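# Move top tie strip from tray onto steel plate

## Task

Remove the uppermost strip of plastic cable ties from the tray and place it lying flat on the steel plate with the tie heads facing up and pushed against the front face of the steel bar; the remaining strips must still lie flat inside the tray.

## Robot and tools

Robot: two arms, left_arm and right_arm, each ending in an identical five-finger right hand, so the hands are not mirrored. Every hand axis and number means the same on both arms.

World frame (used by all readings): origin on the floor plane z = 0, under the midpoint of the two arm bases, which sit 0.90 m higher. +x points forward, the way both arms face. +z is up. left_arm is on the +y side, and this does not follow image left or right. Positions are in metres, orientation is a wxyz quaternion, and velocities are in m/s and rad/s. Reported positions can be off by a few centimetres.

Hand point: a point fixed to the palm, 0.15 m out from the wrist face and 0.05 m in front of the palm. Its +z runs along the straight fingers, +y points out of the palm, and +x runs across the palm away from the thumb. Straight fingertips reach about 0.06 to 0.07 m past the point, 0.06 m behind it along -y. A bracket on the little-finger side of the wrist can strike things. With the palm down, the wrist can hang up to 0.13 m below the point.

The row, shared by execute_actions and move: always 28 numbers in [-1, 1], even when only one arm moves.
1-6: left_arm dx, dy, dz, rx, ry, rz.
7-14: left_gripper little, ring, middle, index, thumb_bend, thumb_turn, force_limit, speed.
15-20: right_arm dx, dy, dz, rx, ry, rz.
21-28: right_gripper, in the same eight-number order.

Pose numbers are offsets, not poses. They count from that arm's Hand target at the start of the call, along the Hand target's own axes. 1.0 equals 0.6 m of travel or 180 degrees of turn, so 0.1 is 6 cm. rx, ry, rz form a single rotation vector. Every row in a call counts from the same start, so sending the same offset again in a later call moves the arm further. Six zeros means the arm gets no new pose.

Each commanded orientation is clipped to within 32 degrees of the measured one. Hand target in a result is the last commanded pose after this clip. The hand often stops short of it; send the remaining gap as an offset.

Hand numbers are absolute targets, not offsets. For the fingers and thumb_bend, +1 is straight/open and -1 is curled/closed. For thumb_turn, +1 puts the thumb beside the palm and -1 puts it in front, opposite the fingers. force_limit maps -1 to about 0 N and +1 to 10 N at the fingertip (15 N for the two thumb motors). speed runs from near zero at -1 up to full at +0.48 and stays full above that. For a soft grip, close with speed at -0.94 or lower. No value means 'leave unchanged': to keep a hand as it is, repeat its last sent eight numbers.

Gripping: with the thumb turned in front, the hand can wrap objects about 0.035 to 0.065 m thick. A light, thin item can be pinched between the thumb tip and the index fingertip pad. A motor reaching its force limit locks. To loosen, send a target more open than hand_measured.

Tools:

execute_actions(actions, cameras): actions is a list of actions. Each action is a list of 1 to 15 rows, one row per 1/30 s step; a short action holds its last row. cameras is a list of names, ["all"], or []. An empty actions list returns images.

move(target, speed, blend, stop_force, zero, blocking, cameras): drives each hand point in a straight line toward offset target(s), given as one row or a list of up to 15 rows, all counted from the same Hand targets. speed is m/s from 0.002 to 3.2 (default 0.25); turning speed is limited to twice that in rad/s. blend is in metres and rounds corners in a list; 0 stops at each target. stop_force (4 to 120 N) ends an arm's path once its wrist senses that much push against its motion. It is unreliable while the hand turns, and every row must then carry the same hand numbers. zero (default true) re-zeroes the sensor first. blocking=false returns early but cannot be combined with stop_force. A move ends all paths together and lasts at most 10 s. The result adds a move: line such as done, off_target, moving, held or fault, and limits=paced (pose clipped) or limits=held (steps withheld).

wait(seconds 0-3600): lets time pass. stop(): brakes a running move. zoom_image(camera, region [x0,y0,x1,y1], at most 504 px per side): a closer view of the latest image. show_instructions(): shows the reference image. zero_wrist_force(arm: left_arm or right_arm): zeroes that wrist's force sensor. finished_scene(scene=1): ends the scene for good.

Results: joint positions, velocities and torques; end-effector pose; wrist force and torque in the hand's own axes, plus the peak since the last report; Hand target; hand_measured, hand_stopped_by (moving, target, force, stalled, fault) and hand_load_n, in motor order. A lost grip shows as hand_load_n falling to about 0.

Cameras: cam_spot_left, cam_spot_right and cam_spot_wide (504x504, fixed), plus cam_left_wrist and cam_right_wrist (672x504, fisheye, moving with the hands).

Cautions:
- Approach contacts slowly and use stop_force; the arms are stiff.
- About 150 N of outside force, or a joint torque at its limit (wrist joints 47.5 N m), halts the arm for 10 s.
- Do not let the two arms collide or grip each other.
- Do not drop the strip even a few millimetres. Lower it and release it only when it is at rest.
- Do not disturb or tip the other strips, and do not slam the plate or bar.
- Keeping an arm under long loads or stretched out heats its motors; at 85 °C the arm brakes.

Each tool is called after ">>>" in YAML: its name, and indented under it one key for each argument.

Reference images:

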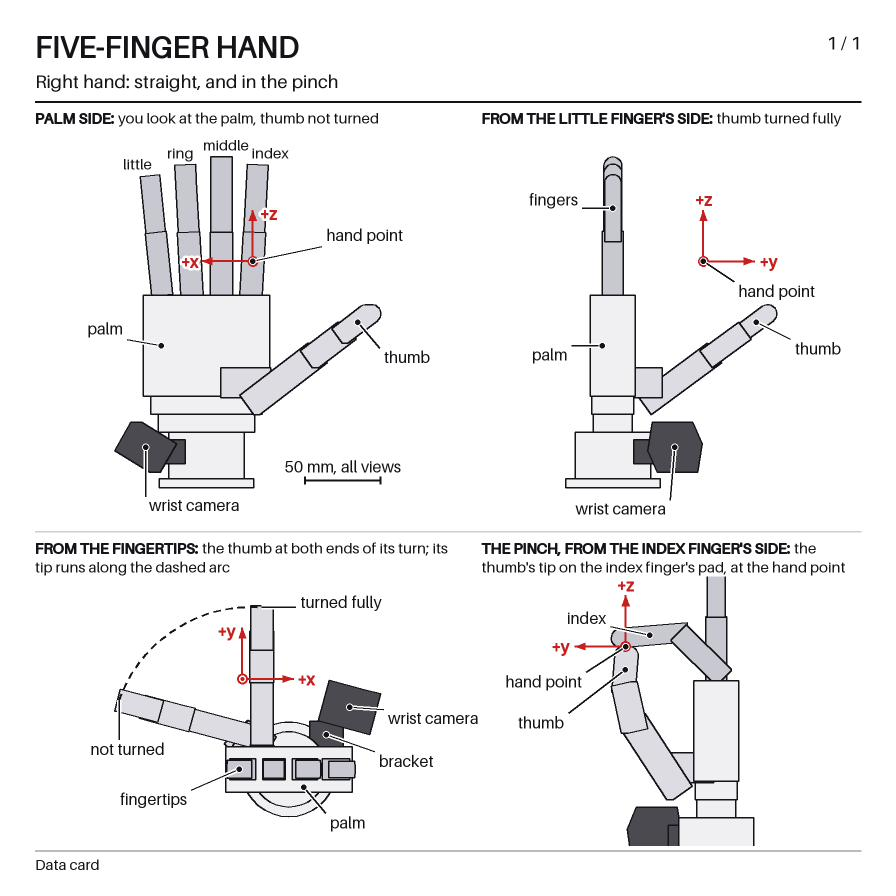

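## Session

>>> execute_actions:
  actions: []

Scene clock: 0.00 s.
left_arm: end_effector_position=(+0.4295, +0.6766, +1.1194) hand_measured=(+1.000, +1.000, +1.000, +1.000, +1.000, +1.000) hand_load_n=(+0.0, +0.0, +0.0, +0.0, +0.0, +0.0) hand_stopped_by=(target, target, target, target, target, target) hand_force_limit=0.00 hand_speed=-0.80 end_effector_quat_wxyz=(+0.000, +0.000, +1.000, +0.000) | right_arm: end_effector_position=(+0.4295, -0.4234, +1.1194) hand_measured=(+1.000, +1.000, +1.000, +1.000, +1.000, +1.000) hand_load_n=(+0.0, +0.0, +0.0, +0.0, +0.0, +0.0) hand_stopped_by=(target, target, target, target, target, target) hand_force_limit=0.00 hand_speed=-0.80 end_effector_quat_wxyz=(+0.000, +0.000, +1.000, +0.000)
Joint positions: left_arm=[-0.281 -1.567 2.134 1.004 1.571 -1.851] | right_arm=[-0.28 -1.567 2.134 1.004 1.571 -1.851]
Joint velocities: within noise
Joint torques (N m): no reading
Wrist force (N): no reading
Wrist torque (N m): no reading
Wrist force, peak (N): no reading
Hand target: left_arm +0.4295, +0.6766, +1.1194; +0.000, +0.000, +1.000, +0.000 | right_arm +0.4295, -0.4234, +1.1194; +0.000, +0.000, +1.000, +0.000

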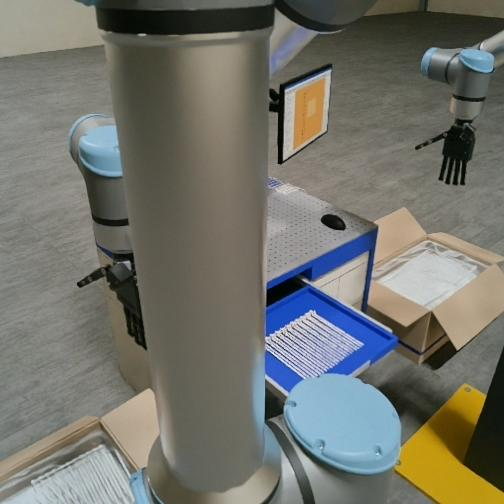

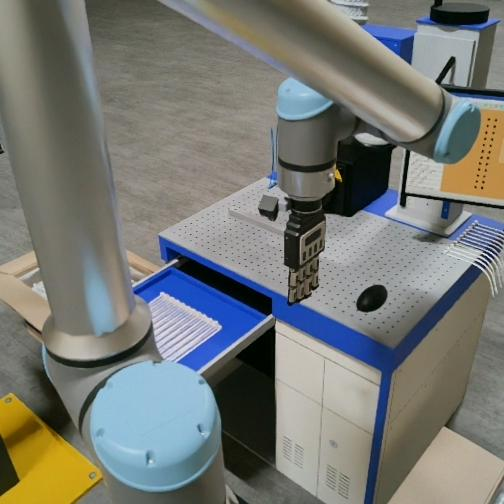

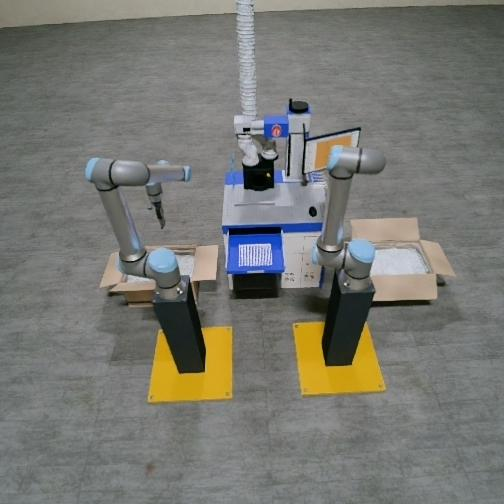

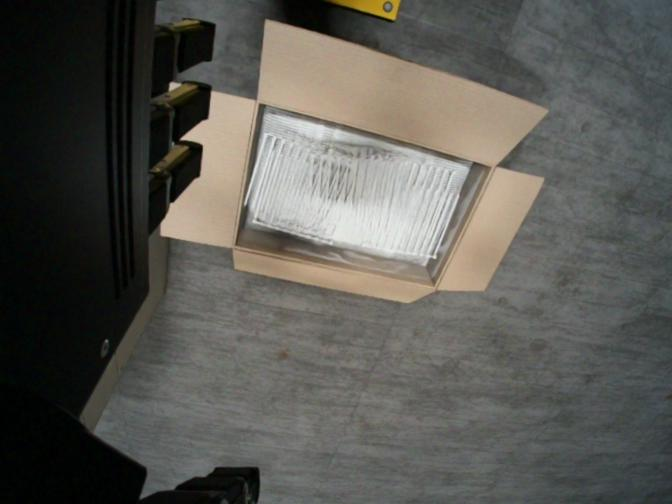

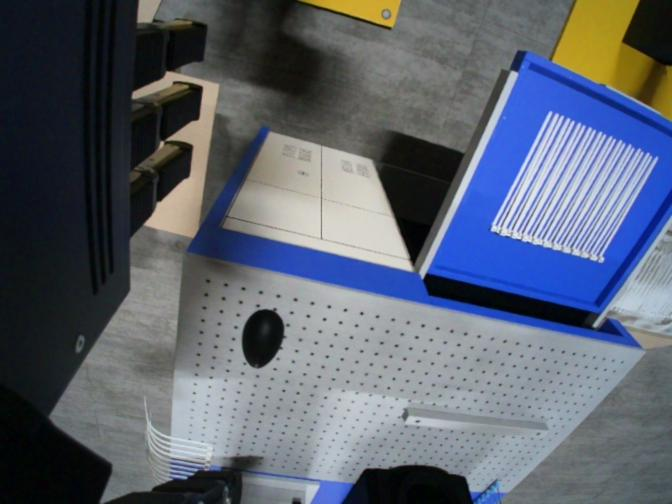

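>>> zoom_image:
  camera: "cam_right_wrist"
  region: [460, 80, 672, 300]

>>> zoom_image:
  camera: "cam_right_wrist"
  region: [320, 320, 640, 504]

>>> zoom_image:
  camera: "cam_spot_wide"
  region: [200, 160, 350, 300]

>>> zoom_image:
  camera: "cam_spot_right"
  region: [130, 160, 330, 380]

>>> zoom_image:
  camera: "cam_spot_left"
  region: [240, 170, 400, 400]

Scaled by 2.291 from the camera's image (finer frame: 960x720).

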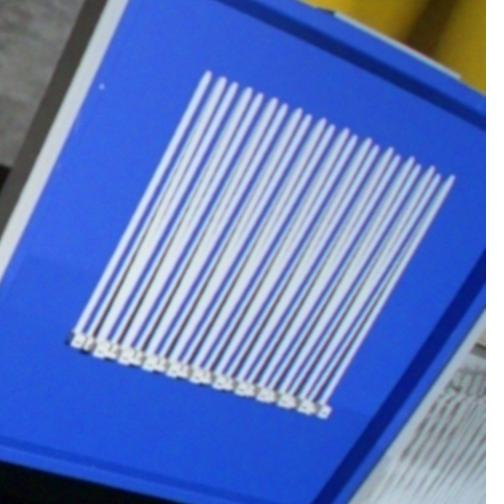

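Scaled by 1.575 from the camera's image (finer frame: 960x720).

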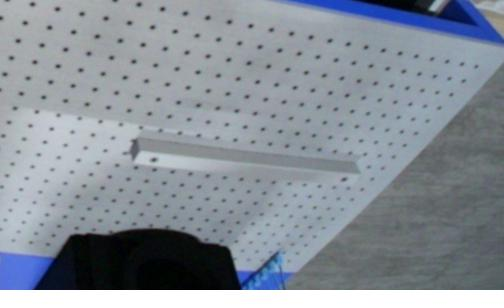

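Scaled by 3.360 from the camera's image (finer frame: 720x720).

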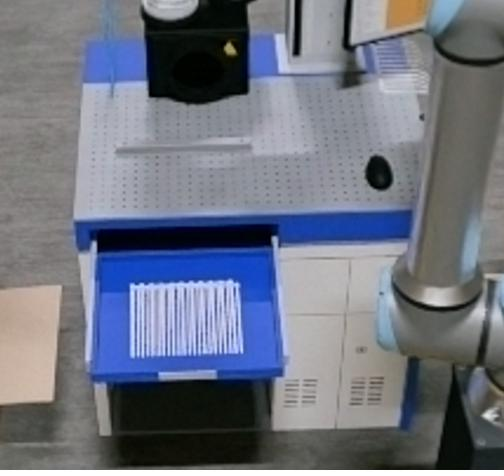

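Scaled by 2.291 from the camera's image (finer frame: 720x720).

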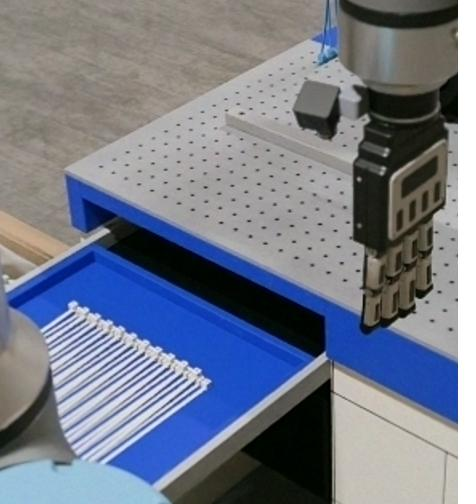

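Scaled by 2.191 from the camera's image (finer frame: 720x720).

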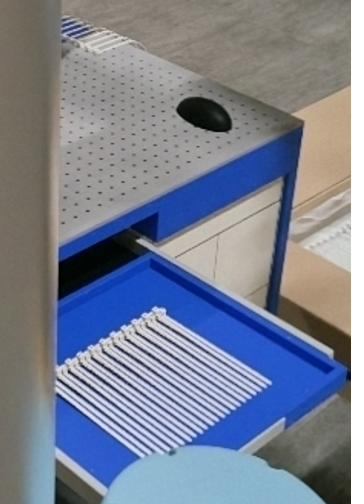

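>>> move:
  target: [0,0,0,0,0,0,1,1,1,1,1,1,0,-0.8, 0.03,0.65,0.35,0,0,0,1,1,1,1,1,1,0,-0.8]
  speed: 0.3
  cameras: ["all"]

Scene clock: 82.77 s.
left_arm: end_effector_position=(+0.4295, +0.6766, +1.1194) hand_measured=(+1.000, +1.000, +1.000, +1.000, +1.000, +1.000) hand_load_n=(+0.0, +0.0, +0.0, +0.0, -0.5, +0.0) hand_stopped_by=(target, target, target, target, target, target) hand_force_limit=0.00 hand_speed=-0.80 end_effector_quat_wxyz=(+0.000, +0.000, +1.000, +0.000) | right_arm: end_effector_position=(+0.4115, -0.0335, +0.9094) hand_measured=(+1.000, +1.000, +1.000, +1.000, +1.000, +1.000) hand_load_n=(+0.0, +0.0, +0.0, +0.0, +0.0, +0.0) hand_stopped_by=(target, target, target, target, target, target) hand_force_limit=0.00 hand_speed=-0.80 end_effector_quat_wxyz=(+0.000, +0.000, +1.000, +0.000)
Joint positions: left_arm=[-0.281 -1.567 2.134 1.004 1.571 -1.851] | right_arm=[0.578 -1.035 1.89 0.716 1.571 -0.993]
Joint torques (N m): left_arm=[1.43 -33.38 -30.31 4.4 -0.18 0.14] | right_arm=[14.23 -52.94 -26.03 7.55 0.44 1.2]
Wrist force (N): left_arm=[-0.4 -0.5 -0.3] | right_arm=[0.0 -0.1 -0.1]
Wrist torque (N m): left_arm=[-0.06 0.06 -0.04] | right_arm=[0.01 -0.01 0.11]
Wrist force, peak (N): left_arm=[0.6 0.3 -1.0] | right_arm=[-0.2 -3.1 -1.4]
Hand target: left_arm +0.4295, +0.6766, +1.1194; +0.000, +0.000, +1.000, +0.000 | right_arm +0.4115, -0.0334, +0.9094; +0.000, +0.000, +1.000, +0.000
Off the commanded pose: left_arm 0.000 m, 0 deg | right_arm 0.000 m, 0 deg.
move: done
cam_right_wrist: T_world_to_cam=[[-0.25165, 0.96736, 0.02978, 0.1056], [0.84037, 0.20314, 0.50251, -0.79166], [0.48006, 0.15148, -0.86406, 0.70632]] pos_world=[0.35278, -0.04833, 1.00497]

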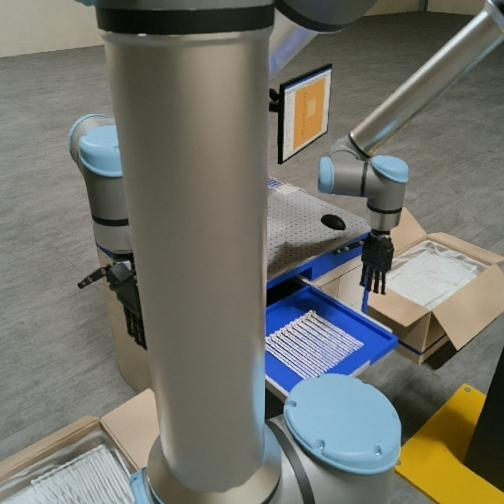

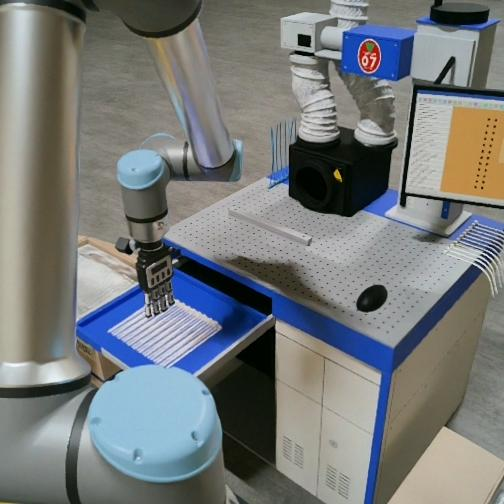

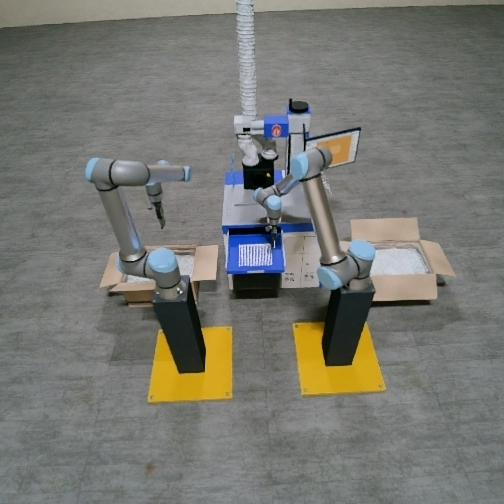

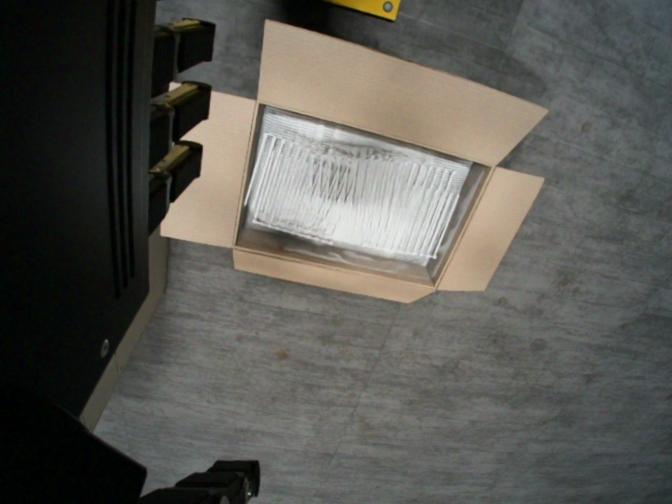

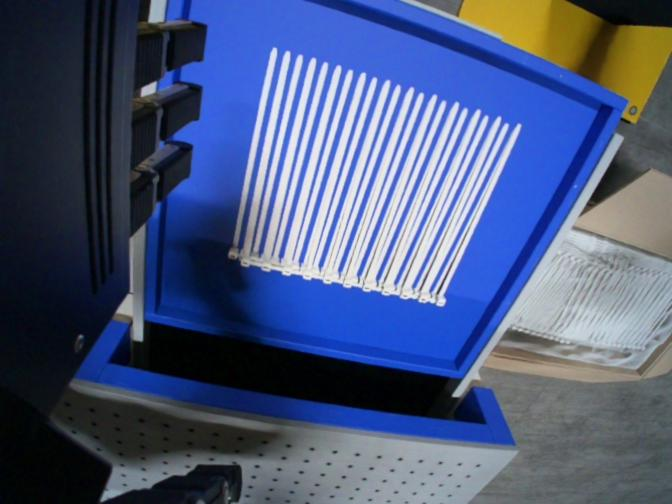

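>>> zoom_image:
  camera: "cam_right_wrist"
  region: [200, 200, 460, 330]

>>> zoom_image:
  camera: "cam_right_wrist"
  region: [200, 30, 560, 330]

>>> zoom_image:
  camera: "cam_spot_right"
  region: [80, 270, 280, 400]

>>> zoom_image:
  camera: "cam_spot_right"
  region: [200, 180, 360, 300]

Scaled by 1.938 from the camera's image (finer frame: 960x720).

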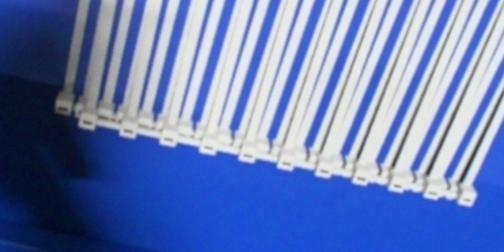

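Scaled by 1.400 from the camera's image (finer frame: 960x720).

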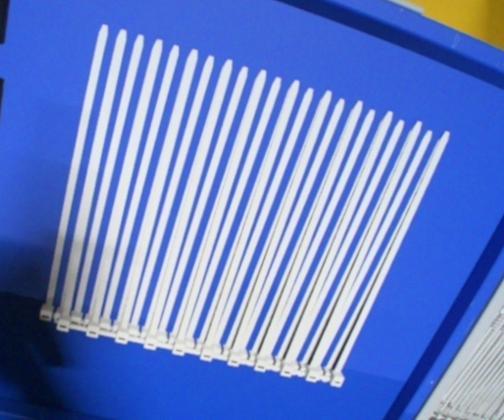

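Scaled by 2.520 from the camera's image (finer frame: 720x720).

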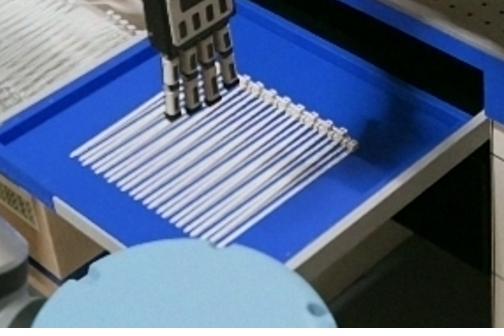

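Scaled by 3.150 from the camera's image (finer frame: 720x720).

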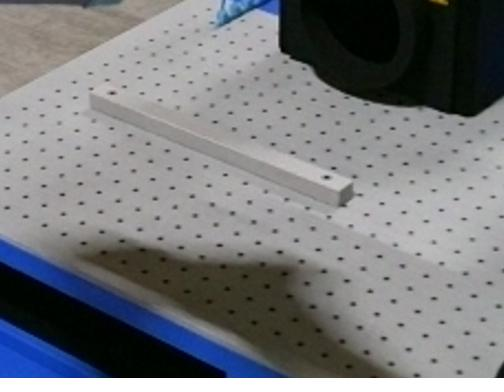

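>>> move:
  target: [0,0,0,0,0,0,1,1,1,1,1,1,0,-0.8, -0.15,0.0,0.183,0,0,0,1,1,1,1,1,1,0,-0.8]
  speed: 0.25
  cameras: ["cam_right_wrist"]

>>> zoom_image:
  camera: "cam_right_wrist"
  region: [180, 150, 520, 400]

Scene clock: 97.10 s.
left_arm: end_effector_position=(+0.4295, +0.6766, +1.1194) hand_measured=(+1.000, +1.000, +1.000, +1.000, +1.000, +1.000) hand_load_n=(+0.0, +0.0, +0.0, +0.0, +0.0, +0.0) hand_stopped_by=(target, target, target, target, target, target) hand_force_limit=0.00 hand_speed=-0.80 end_effector_quat_wxyz=(+0.000, +0.000, +1.000, +0.000) | right_arm: end_effector_position=(+0.5016, -0.0335, +0.7996) hand_measured=(+1.000, +1.000, +1.000, +1.000, +1.000, +1.000) hand_load_n=(+0.0, +0.0, +0.0, -0.5, +0.0, +0.0) hand_stopped_by=(target, target, target, target, target, target) hand_force_limit=0.00 hand_speed=-0.80 end_effector_quat_wxyz=(+0.000, +0.000, +1.000, +0.000)
Joint positions: left_arm=[-0.281 -1.567 2.134 1.004 1.571 -1.851] | right_arm=[0.501 -0.823 1.767 0.626 1.571 -1.07]
Joint torques (N m): left_arm=[1.79 -32.87 -30.35 4.51 -0.29 0.32] | right_arm=[15.39 -65.53 -18.02 7.34 1.63 2.37]
Wrist force (N): left_arm=[-0.1 -0.6 -0.4] | right_arm=[0.1 -0.4 -0.5]
Wrist torque (N m): left_arm=[-0.07 0.02 -0.02] | right_arm=[-0.02 0.02 0.04]
Wrist force, peak (N): left_arm=[-0.3 -0.3 -1.0] | right_arm=[1.3 0.0 -2.7]
Hand target: left_arm +0.4295, +0.6766, +1.1194; +0.000, +0.000, +1.000, +0.000 | right_arm +0.5015, -0.0334, +0.7996; +0.000, +0.000, +1.000, +0.000
Off the commanded pose: left_arm 0.000 m, 0 deg | right_arm 0.000 m, 0 deg.
move: done
cam_right_wrist: T_world_to_cam=[[-0.25149, 0.9674, 0.02988, 0.13126], [0.84039, 0.20295, 0.50255, -0.81224], [0.4801, 0.15149, -0.86403, 0.56827]] pos_world=[0.44278, -0.04823, 0.89527]

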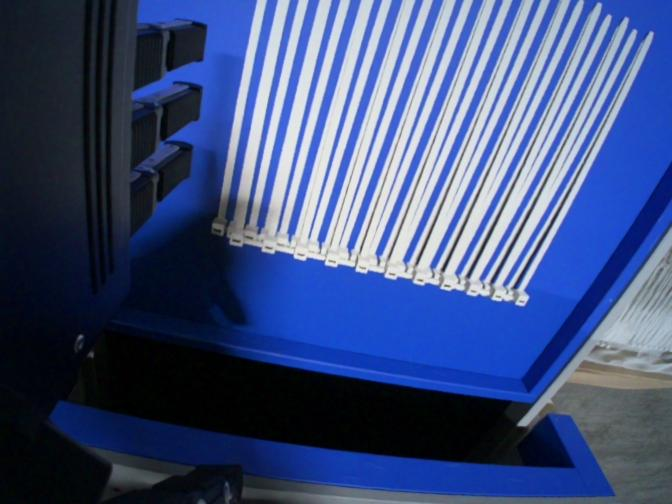

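Scaled by 1.482 from the camera's image (finer frame: 960x720).

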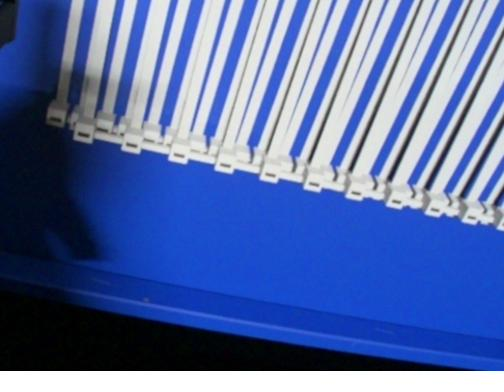

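>>> zoom_image:
  camera: "cam_right_wrist"
  region: [200, 190, 360, 290]

>>> zoom_image:
  camera: "cam_right_wrist"
  region: [380, 220, 560, 320]

Scaled by 3.150 from the camera's image (finer frame: 960x720).

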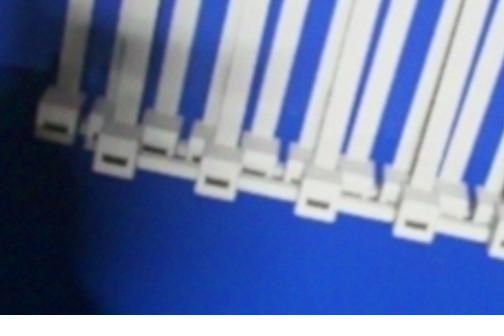

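Scaled by 2.800 from the camera's image (finer frame: 960x720).

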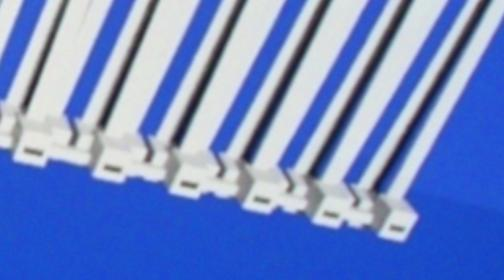

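>>> move:
  target: [0,0,0,0,0,0,1,1,1,1,1,1,0,-0.8, -0.06,0.105,0.02,0.1954,-0.1954,-0.4718,1,1,1,1,1,1,0,-0.8]
  speed: 0.3
  cameras: ["cam_right_wrist","cam_spot_right","cam_spot_left"]

>>> zoom_image:
  camera: "cam_right_wrist"
  region: [150, 100, 600, 450]

Scene clock: 161.07 s.
left_arm: end_effector_position=(+0.4295, +0.6766, +1.1194) hand_measured=(+1.000, +1.000, +1.000, +1.000, +1.000, +1.000) hand_load_n=(+0.0, +0.0, +0.0, +0.0, +0.0, +0.0) hand_stopped_by=(target, target, target, target, target, target) hand_force_limit=0.00 hand_speed=-0.80 end_effector_quat_wxyz=(+0.000, +0.000, +1.000, +0.000) | right_arm: end_effector_position=(+0.5374, +0.0296, +0.7877) hand_measured=(+1.000, +1.000, +1.000, +1.000, +1.000, +1.000) hand_load_n=(+0.0, +0.0, +0.0, +0.0, +0.0, -0.5) hand_stopped_by=(target, target, target, target, target, target) hand_force_limit=0.00 hand_speed=-0.80 end_effector_quat_wxyz=(-0.271, +0.653, -0.653, +0.270)
Joint positions: left_arm=[-0.281 -1.567 2.134 1.004 1.571 -1.851] | right_arm=[0.69 -0.863 1.78 -0.003 2.038 -2.613]
Joint torques (N m): left_arm=[2.78 -31 -30.17 4.49 -0.59 0.09] | right_arm=[-17.49 -57.08 -33.51 2.89 3.45 -2.29]
Wrist force (N): left_arm=[0.1 0.4 -0.1] | right_arm=[-0.4 0.6 -1.3]
Wrist torque (N m): left_arm=[0.06 -0.01 0.02] | right_arm=[0.08 0.15 0.01]
Wrist force, peak (N): left_arm=[0.5 -1.1 -0.6] | right_arm=[-0.3 1.0 -1.6]
Hand target: left_arm +0.4295, +0.6766, +1.1194; +0.000, +0.000, +1.000, +0.000 | right_arm +0.5375, +0.0296, +0.7876; -0.271, +0.653, -0.653, +0.271
Off the commanded pose: left_arm 0.000 m, 0 deg | right_arm 0.000 m, 0 deg.
move: done
cam_right_wrist: T_world_to_cam=[[-0.70524, -0.25139, -0.66291, 0.90529], [-0.49883, 0.84037, 0.212, 0.08053], [0.5038, 0.48018, -0.71806, 0.39363]] pos_world=[0.4803, -0.02912, 0.8657]
Images, in order (width x height): cam_spot_left 504x504, cam_spot_right 504x504, cam_right_wrist 672x504.

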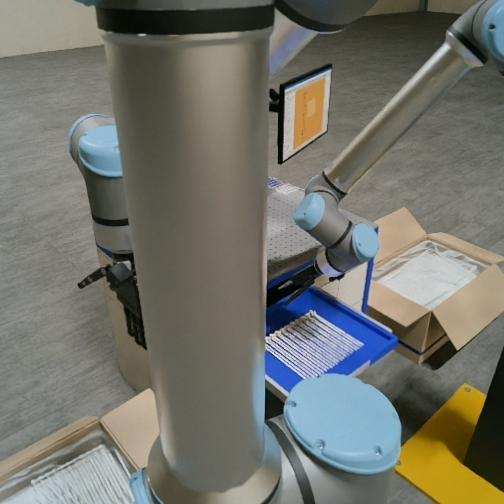

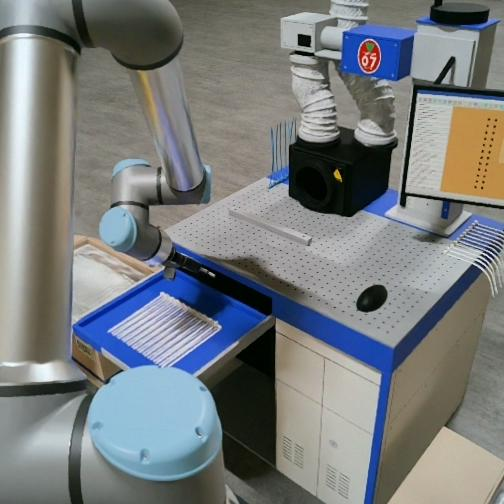

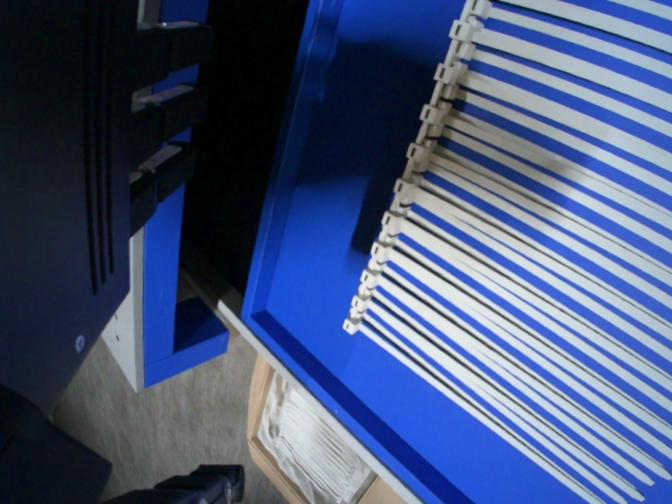

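Scaled by 1.120 from the camera's image (finer frame: 960x720).

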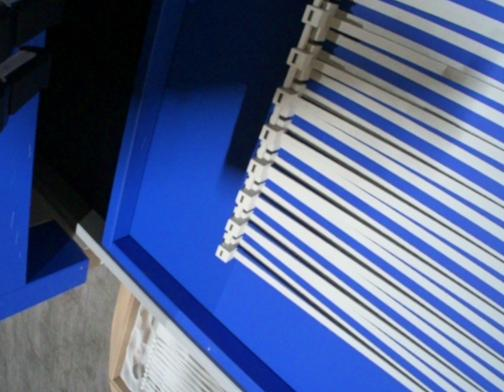

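>>> zoom_image:
  camera: "cam_right_wrist"
  region: [330, 140, 530, 350]

>>> zoom_image:
  camera: "cam_right_wrist"
  region: [390, 0, 550, 160]

Scaled by 2.400 from the camera's image (finer frame: 960x720).

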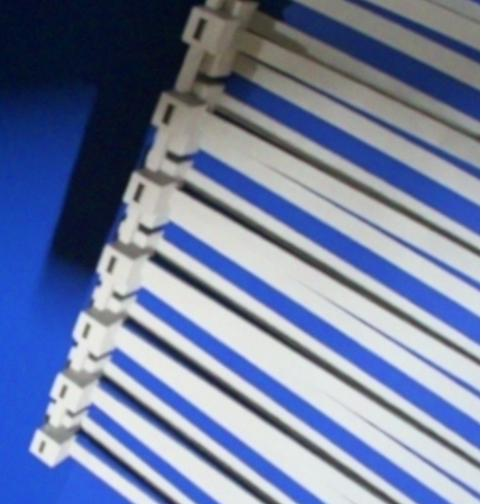

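Scaled by 3.150 from the camera's image (finer frame: 960x720).

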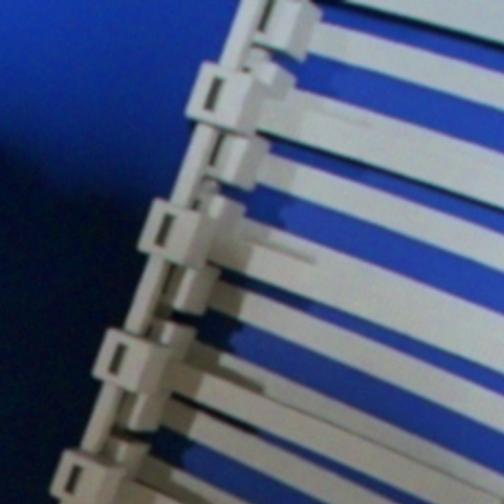

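>>> move:
  target: [0,0,0,0,0,0,1,1,1,1,1,1,0,-0.8, 0,0,0,0,0,0,-1,-1,-0.2,-0.2,0.6,-1,0,0]
  speed: 0.3
  cameras: ["cam_right_wrist","cam_spot_right","cam_spot_wide"]

>>> zoom_image:
  camera: "cam_right_wrist"
  region: [150, 100, 600, 450]

>>> zoom_image:
  camera: "cam_spot_right"
  region: [130, 220, 260, 320]

Scene clock: 224.93 s.
left_arm: end_effector_position=(+0.4295, +0.6766, +1.1194) hand_measured=(+1.000, +1.000, +1.000, +1.000, +1.000, +1.000) hand_load_n=(+0.0, +0.0, +0.0, +0.0, +0.0, +0.0) hand_stopped_by=(target, target, target, target, target, target) hand_force_limit=0.00 hand_speed=-0.80 end_effector_quat_wxyz=(+0.000, +0.000, +1.000, +0.000) | right_arm: end_effector_position=(+0.5375, +0.0296, +0.7876) hand_measured=(-1.000, -1.000, -0.200, -0.200, +0.600, -1.000) hand_load_n=(+0.0, +0.0, +0.0, +0.0, +0.0, +0.0) hand_stopped_by=(target, target, target, target, target, target) hand_force_limit=0.00 hand_speed=0.00 end_effector_quat_wxyz=(-0.271, +0.653, -0.653, +0.271)
Joint positions: left_arm=[-0.281 -1.567 2.134 1.004 1.571 -1.851] | right_arm=[0.69 -0.863 1.78 -0.004 2.038 -2.613]
Joint torques (N m): left_arm=[1.45 -33.11 -29.98 4.21 -0.46 0.02] | right_arm=[-16.2 -58.44 -30.38 0.77 2.12 -0.94]
Wrist force (N): left_arm=[0.2 -0.3 -0.6] | right_arm=[-0.2 1.0 -1.4]
Wrist torque (N m): left_arm=[0.00 -0.02 0.00] | right_arm=[0.16 0.10 0.07]
Wrist force, peak (N): left_arm=[0.0 -0.6 -1.0] | right_arm=[-0.3 1.0 -1.8]
Hand target: left_arm +0.4295, +0.6766, +1.1194; +0.000, +0.000, +1.000, +0.000 | right_arm +0.5375, +0.0296, +0.7876; -0.271, +0.653, -0.653, +0.271
Off the commanded pose: left_arm 0.000 m, 0 deg | right_arm 0.000 m, 0 deg.
move: done
cam_right_wrist: T_world_to_cam=[[-0.70516, -0.25157, -0.66292, 0.90524], [-0.49885, 0.84044, 0.21169, 0.08096], [0.50388, 0.47998, -0.71814, 0.39358]] pos_world=[0.4804, -0.02922, 0.8656]
Images, in order (width x height): cam_spot_right 504x504, cam_spot_wide 504x504, cam_right_wrist 672x504.

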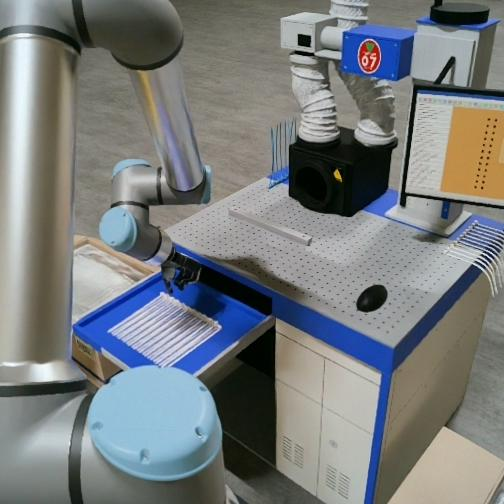

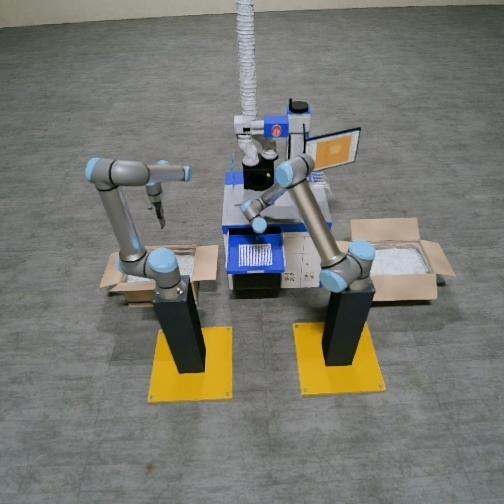

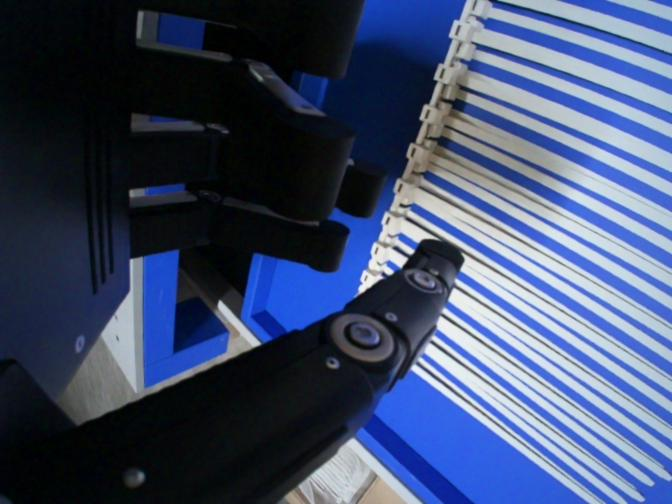

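Scaled by 1.120 from the camera's image (finer frame: 960x720).

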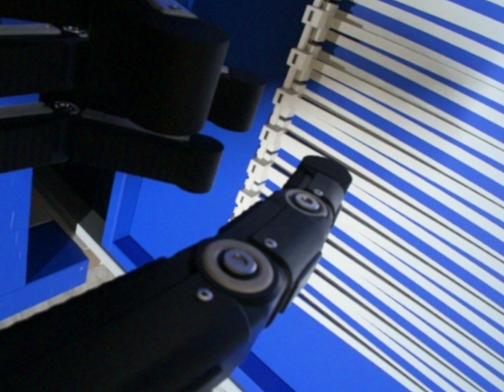

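Scaled by 3.877 from the camera's image (finer frame: 720x720).

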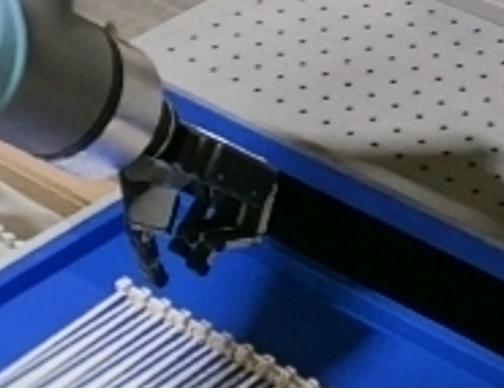

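>>> move:
  target:
    - [-0.126,-0.60,0.40,0.2944,0,0,1,1,1,1,1,1,0,-0.8, 0,0,0,0,0,0,-1,-1,-0.2,-0.2,0.6,-1,0,0]
    - [-0.126,-0.741,0.573,0.2944,0,0,1,1,1,1,1,1,0,-0.8, 0,0,0,0,0,0,-1,-1,-0.2,-0.2,0.6,-1,0,0]
  speed: 0.3
  blend: [0.05,0]
  cameras: ["cam_left_wrist","cam_spot_wide"]

>>> zoom_image:
  camera: "cam_left_wrist"
  region: [200, 130, 500, 380]

Scene clock: 298.50 s.
left_arm: end_effector_position=(+0.5052, +0.2319, +0.7757) hand_measured=(+1.000, +1.000, +1.000, +1.000, +1.000, +1.000) hand_load_n=(+0.0, +0.0, +0.0, +0.0, +0.0, +0.0) hand_stopped_by=(target, target, target, target, target, target) hand_force_limit=0.00 hand_speed=-0.80 end_effector_quat_wxyz=(+0.000, +0.000, +0.895, -0.446) | right_arm: end_effector_position=(+0.5375, +0.0296, +0.7876) hand_measured=(-1.000, -1.000, -0.200, -0.200, +0.600, -1.000) hand_load_n=(+0.0, +0.0, +0.5, +0.0, +0.0, +0.0) hand_stopped_by=(target, target, target, target, target, target) hand_force_limit=0.00 hand_speed=0.00 end_effector_quat_wxyz=(-0.271, +0.653, -0.653, +0.271)
Joint positions: left_arm=[-0.648 -0.979 2.164 -0.29 2.261 -2.47] | right_arm=[0.69 -0.863 1.78 -0.003 2.038 -2.613]
Joint torques (N m): left_arm=[1.02 -50.27 -0.5 0.43 3.32 -0.33] | right_arm=[-10.52 -61.89 -19.97 4.72 -0.84 1.02]
Wrist force (N): left_arm=[1.1 1.8 -1.0] | right_arm=[-0.7 0.9 -2.0]
Wrist torque (N m): left_arm=[0.27 -0.26 0.05] | right_arm=[0.19 0.20 0.03]
Wrist force, peak (N): left_arm=[1.5 2.7 1.3] | right_arm=[-0.6 1.0 -2.1]
Hand target: left_arm +0.5051, +0.2320, +0.7756; +0.000, +0.000, +0.895, -0.446 | right_arm +0.5375, +0.0296, +0.7876; -0.271, +0.653, -0.653, +0.271
Off the commanded pose: left_arm 0.000 m, 0 deg | right_arm 0.000 m, 0 deg.
move: done
cam_left_wrist: T_world_to_cam=[[-0.23395, 0.62512, -0.74464, 0.55143], [0.83264, 0.52425, 0.17851, -0.68407], [0.50197, -0.57826, -0.64316, 0.49233]] pos_world=[0.45146, 0.29861, 0.84937]
Images, in order (width x height): cam_spot_wide 504x504, cam_left_wrist 672x504.

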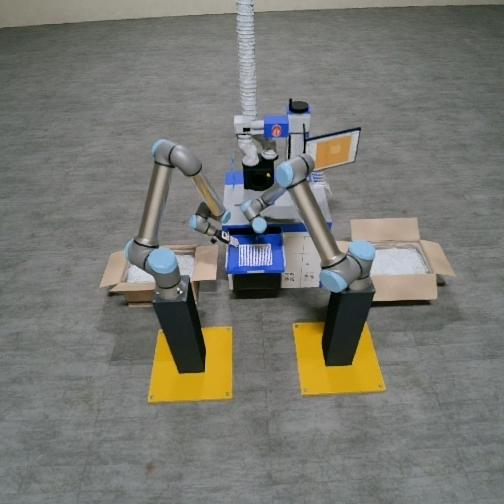

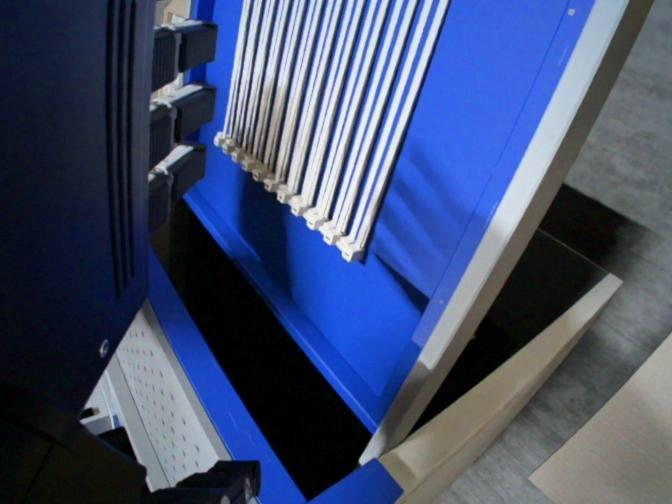

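Scaled by 1.680 from the camera's image (finer frame: 960x720).

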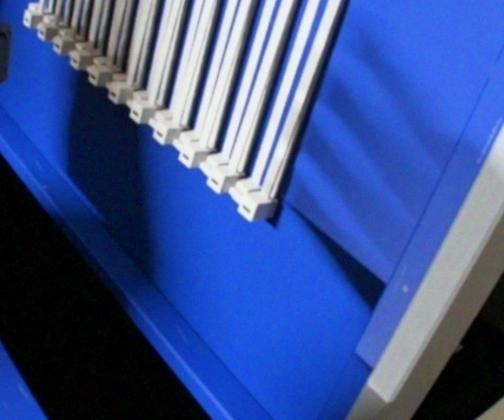

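>>> zoom_image:
  camera: "cam_left_wrist"
  region: [290, 180, 380, 270]

>>> zoom_image:
  camera: "cam_left_wrist"
  region: [210, 120, 320, 230]

Scaled by 5.600 from the camera's image (finer frame: 960x720).

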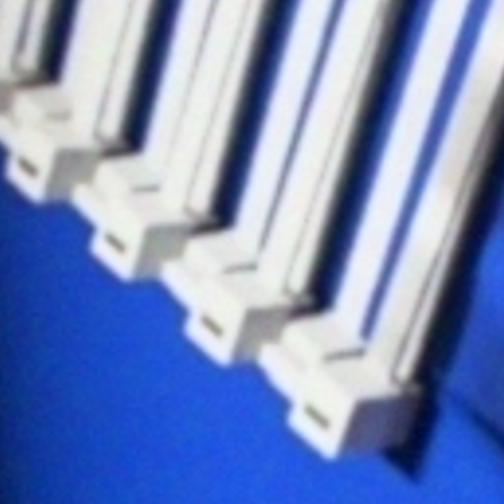

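Scaled by 4.582 from the camera's image (finer frame: 960x720).

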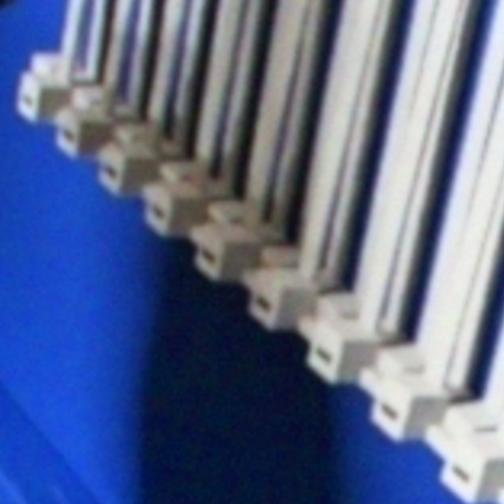

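>>> move:
  target: [-0.064,0.02,0.115,0,0,0,1,1,1,1,1,1,0,-0.8, 0,0,0,0,0,0,-1,-1,-0.2,-0.2,0.6,-1,0,0]
  speed: 0.2
  cameras: ["cam_left_wrist"]

>>> zoom_image:
  camera: "cam_left_wrist"
  region: [280, 180, 400, 280]

Scene clock: 313.00 s.
left_arm: end_effector_position=(+0.5435, +0.1840, +0.7245) hand_measured=(+1.000, +1.000, +1.000, +1.000, +1.000, +1.000) hand_load_n=(+0.0, +0.0, -0.5, +0.0, +0.0, -0.5) hand_stopped_by=(target, target, target, target, target, target) hand_force_limit=0.00 hand_speed=-0.80 end_effector_quat_wxyz=(+0.000, +0.000, +0.895, -0.446) | right_arm: end_effector_position=(+0.5375, +0.0296, +0.7876) hand_measured=(-1.000, -1.000, -0.200, -0.200, +0.600, -1.000) hand_load_n=(+0.0, +0.5, +0.0, +0.0, +0.0, +0.0) hand_stopped_by=(target, target, target, target, target, target) hand_force_limit=0.00 hand_speed=0.00 end_effector_quat_wxyz=(-0.271, +0.653, -0.653, +0.271)
Joint positions: left_arm=[-0.677 -0.854 2.053 -0.322 2.242 -2.499] | right_arm=[0.69 -0.863 1.78 -0.003 2.038 -2.613]
Joint torques (N m): left_arm=[21.79 -66.48 -6.72 5.48 3.8 2.78] | right_arm=[-6.73 -65.85 -16.41 4.67 -0.84 1.01]
Wrist force (N): left_arm=[0.7 1.8 -1.2] | right_arm=[-0.4 1.1 -1.7]
Wrist torque (N m): left_arm=[0.30 -0.19 0.16] | right_arm=[0.21 0.15 0.06]
Wrist force, peak (N): left_arm=[1.5 2.0 -3.3] | right_arm=[-0.5 0.8 -2.4]
Hand target: left_arm +0.5435, +0.1841, +0.7245; +0.000, +0.000, +0.895, -0.446 | right_arm +0.5375, +0.0296, +0.7876; -0.271, +0.653, -0.653, +0.271
Off the commanded pose: left_arm 0.000 m, 0 deg | right_arm 0.000 m, 0 deg.
move: done
cam_left_wrist: T_world_to_cam=[[-0.23402, 0.62508, -0.74465, 0.55225], [0.83263, 0.5243, 0.17845, -0.68167], [0.50197, -0.57826, -0.64316, 0.41248]] pos_world=[0.48976, 0.25071, 0.79817]

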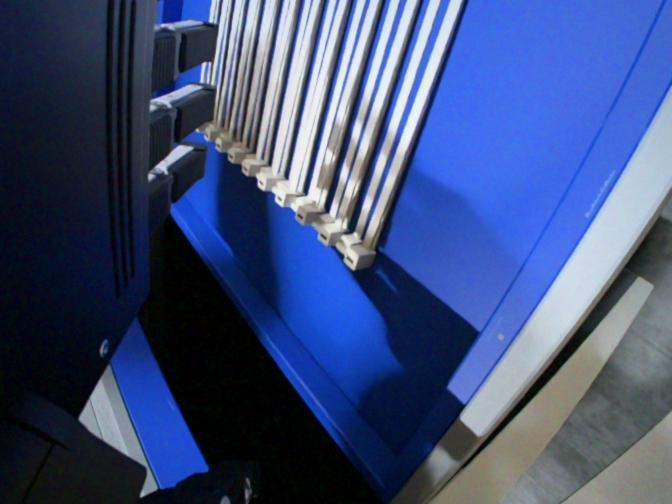

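Scaled by 4.200 from the camera's image (finer frame: 960x720).

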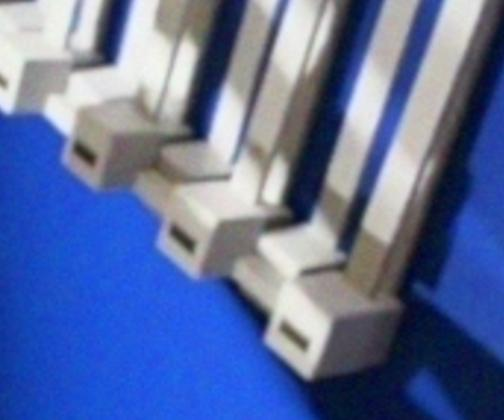

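>>> zoom_image:
  camera: "cam_left_wrist"
  region: [330, 225, 390, 280]

>>> zoom_image:
  camera: "cam_left_wrist"
  region: [370, 0, 480, 130]

Scaled by 8.400 from the camera's image (finer frame: 960x720).

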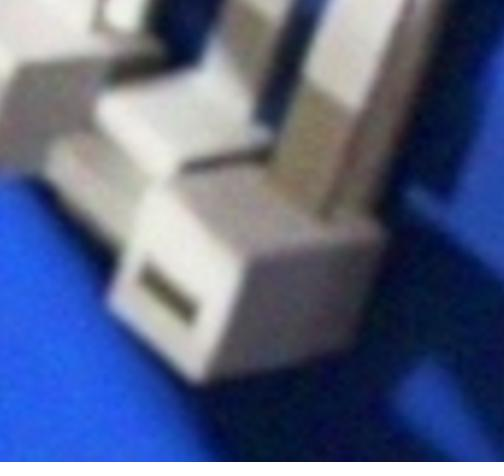

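Scaled by 3.877 from the camera's image (finer frame: 960x720).

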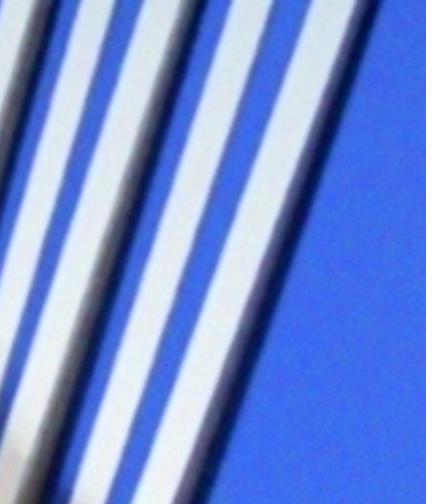

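>>> move:
  target: [0.05,-0.015,-0.09,0,0,0,1,1,1,1,1,1,0,-0.8, 0,0,0,0,0,0,-1,-1,-0.2,-0.2,0.6,-1,0,0]
  speed: 0.2
  cameras: ["cam_left_wrist"]

Scene clock: 375.37 s.
left_arm: end_effector_position=(+0.5135, +0.2219, +0.7641) hand_measured=(+1.000, +1.000, +1.000, +1.000, +1.000, +1.000) hand_load_n=(+0.0, +0.0, +0.0, +0.0, +0.0, +0.0) hand_stopped_by=(target, target, target, target, target, target) hand_force_limit=0.00 hand_speed=-0.80 end_effector_quat_wxyz=(+0.000, +0.000, +0.895, -0.446) | right_arm: end_effector_position=(+0.5375, +0.0296, +0.7876) hand_measured=(-1.000, -1.000, -0.200, -0.200, +0.600, -1.000) hand_load_n=(+0.5, +0.0, +0.0, +0.0, +0.0, +0.0) hand_stopped_by=(target, target, target, target, target, target) hand_force_limit=0.00 hand_speed=0.00 end_effector_quat_wxyz=(-0.271, +0.653, -0.653, +0.271)
Joint positions: left_arm=[-0.655 -0.95 2.141 -0.3 2.257 -2.477] | right_arm=[0.69 -0.863 1.78 -0.003 2.038 -2.613]
Joint torques (N m): left_arm=[-18.88 -71.76 -18.38 -0.77 -2.61 -2.38] | right_arm=[-3.2 -67.65 -16.19 4.92 -0.81 1.11]
Wrist force (N): left_arm=[0.8 1.9 -1.6] | right_arm=[-0.3 0.6 -1.9]
Wrist torque (N m): left_arm=[0.33 -0.19 0.11] | right_arm=[0.14 0.13 0.05]
Wrist force, peak (N): left_arm=[1.8 1.9 -2.9] | right_arm=[-0.4 1.2 -2.0]
Hand target: left_arm +0.5135, +0.2218, +0.7642; +0.000, +0.000, +0.895, -0.446 | right_arm +0.5375, +0.0296, +0.7876; -0.271, +0.653, -0.653, +0.271
Off the commanded pose: left_arm 0.000 m, 0 deg | right_arm 0.000 m, 0 deg.
move: done
cam_left_wrist: T_world_to_cam=[[-0.2342, 0.62509, -0.74459, 0.55113], [0.83258, 0.5244, 0.17837, -0.68359], [0.50196, -0.57815, -0.64325, 0.47504]] pos_world=[0.45976, 0.28861, 0.83787]

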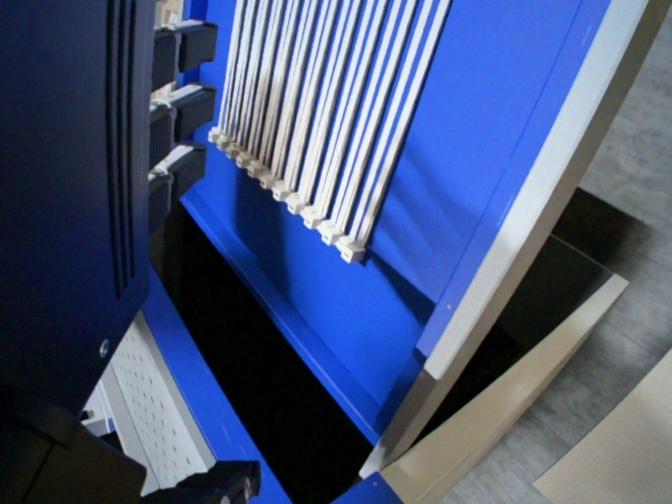

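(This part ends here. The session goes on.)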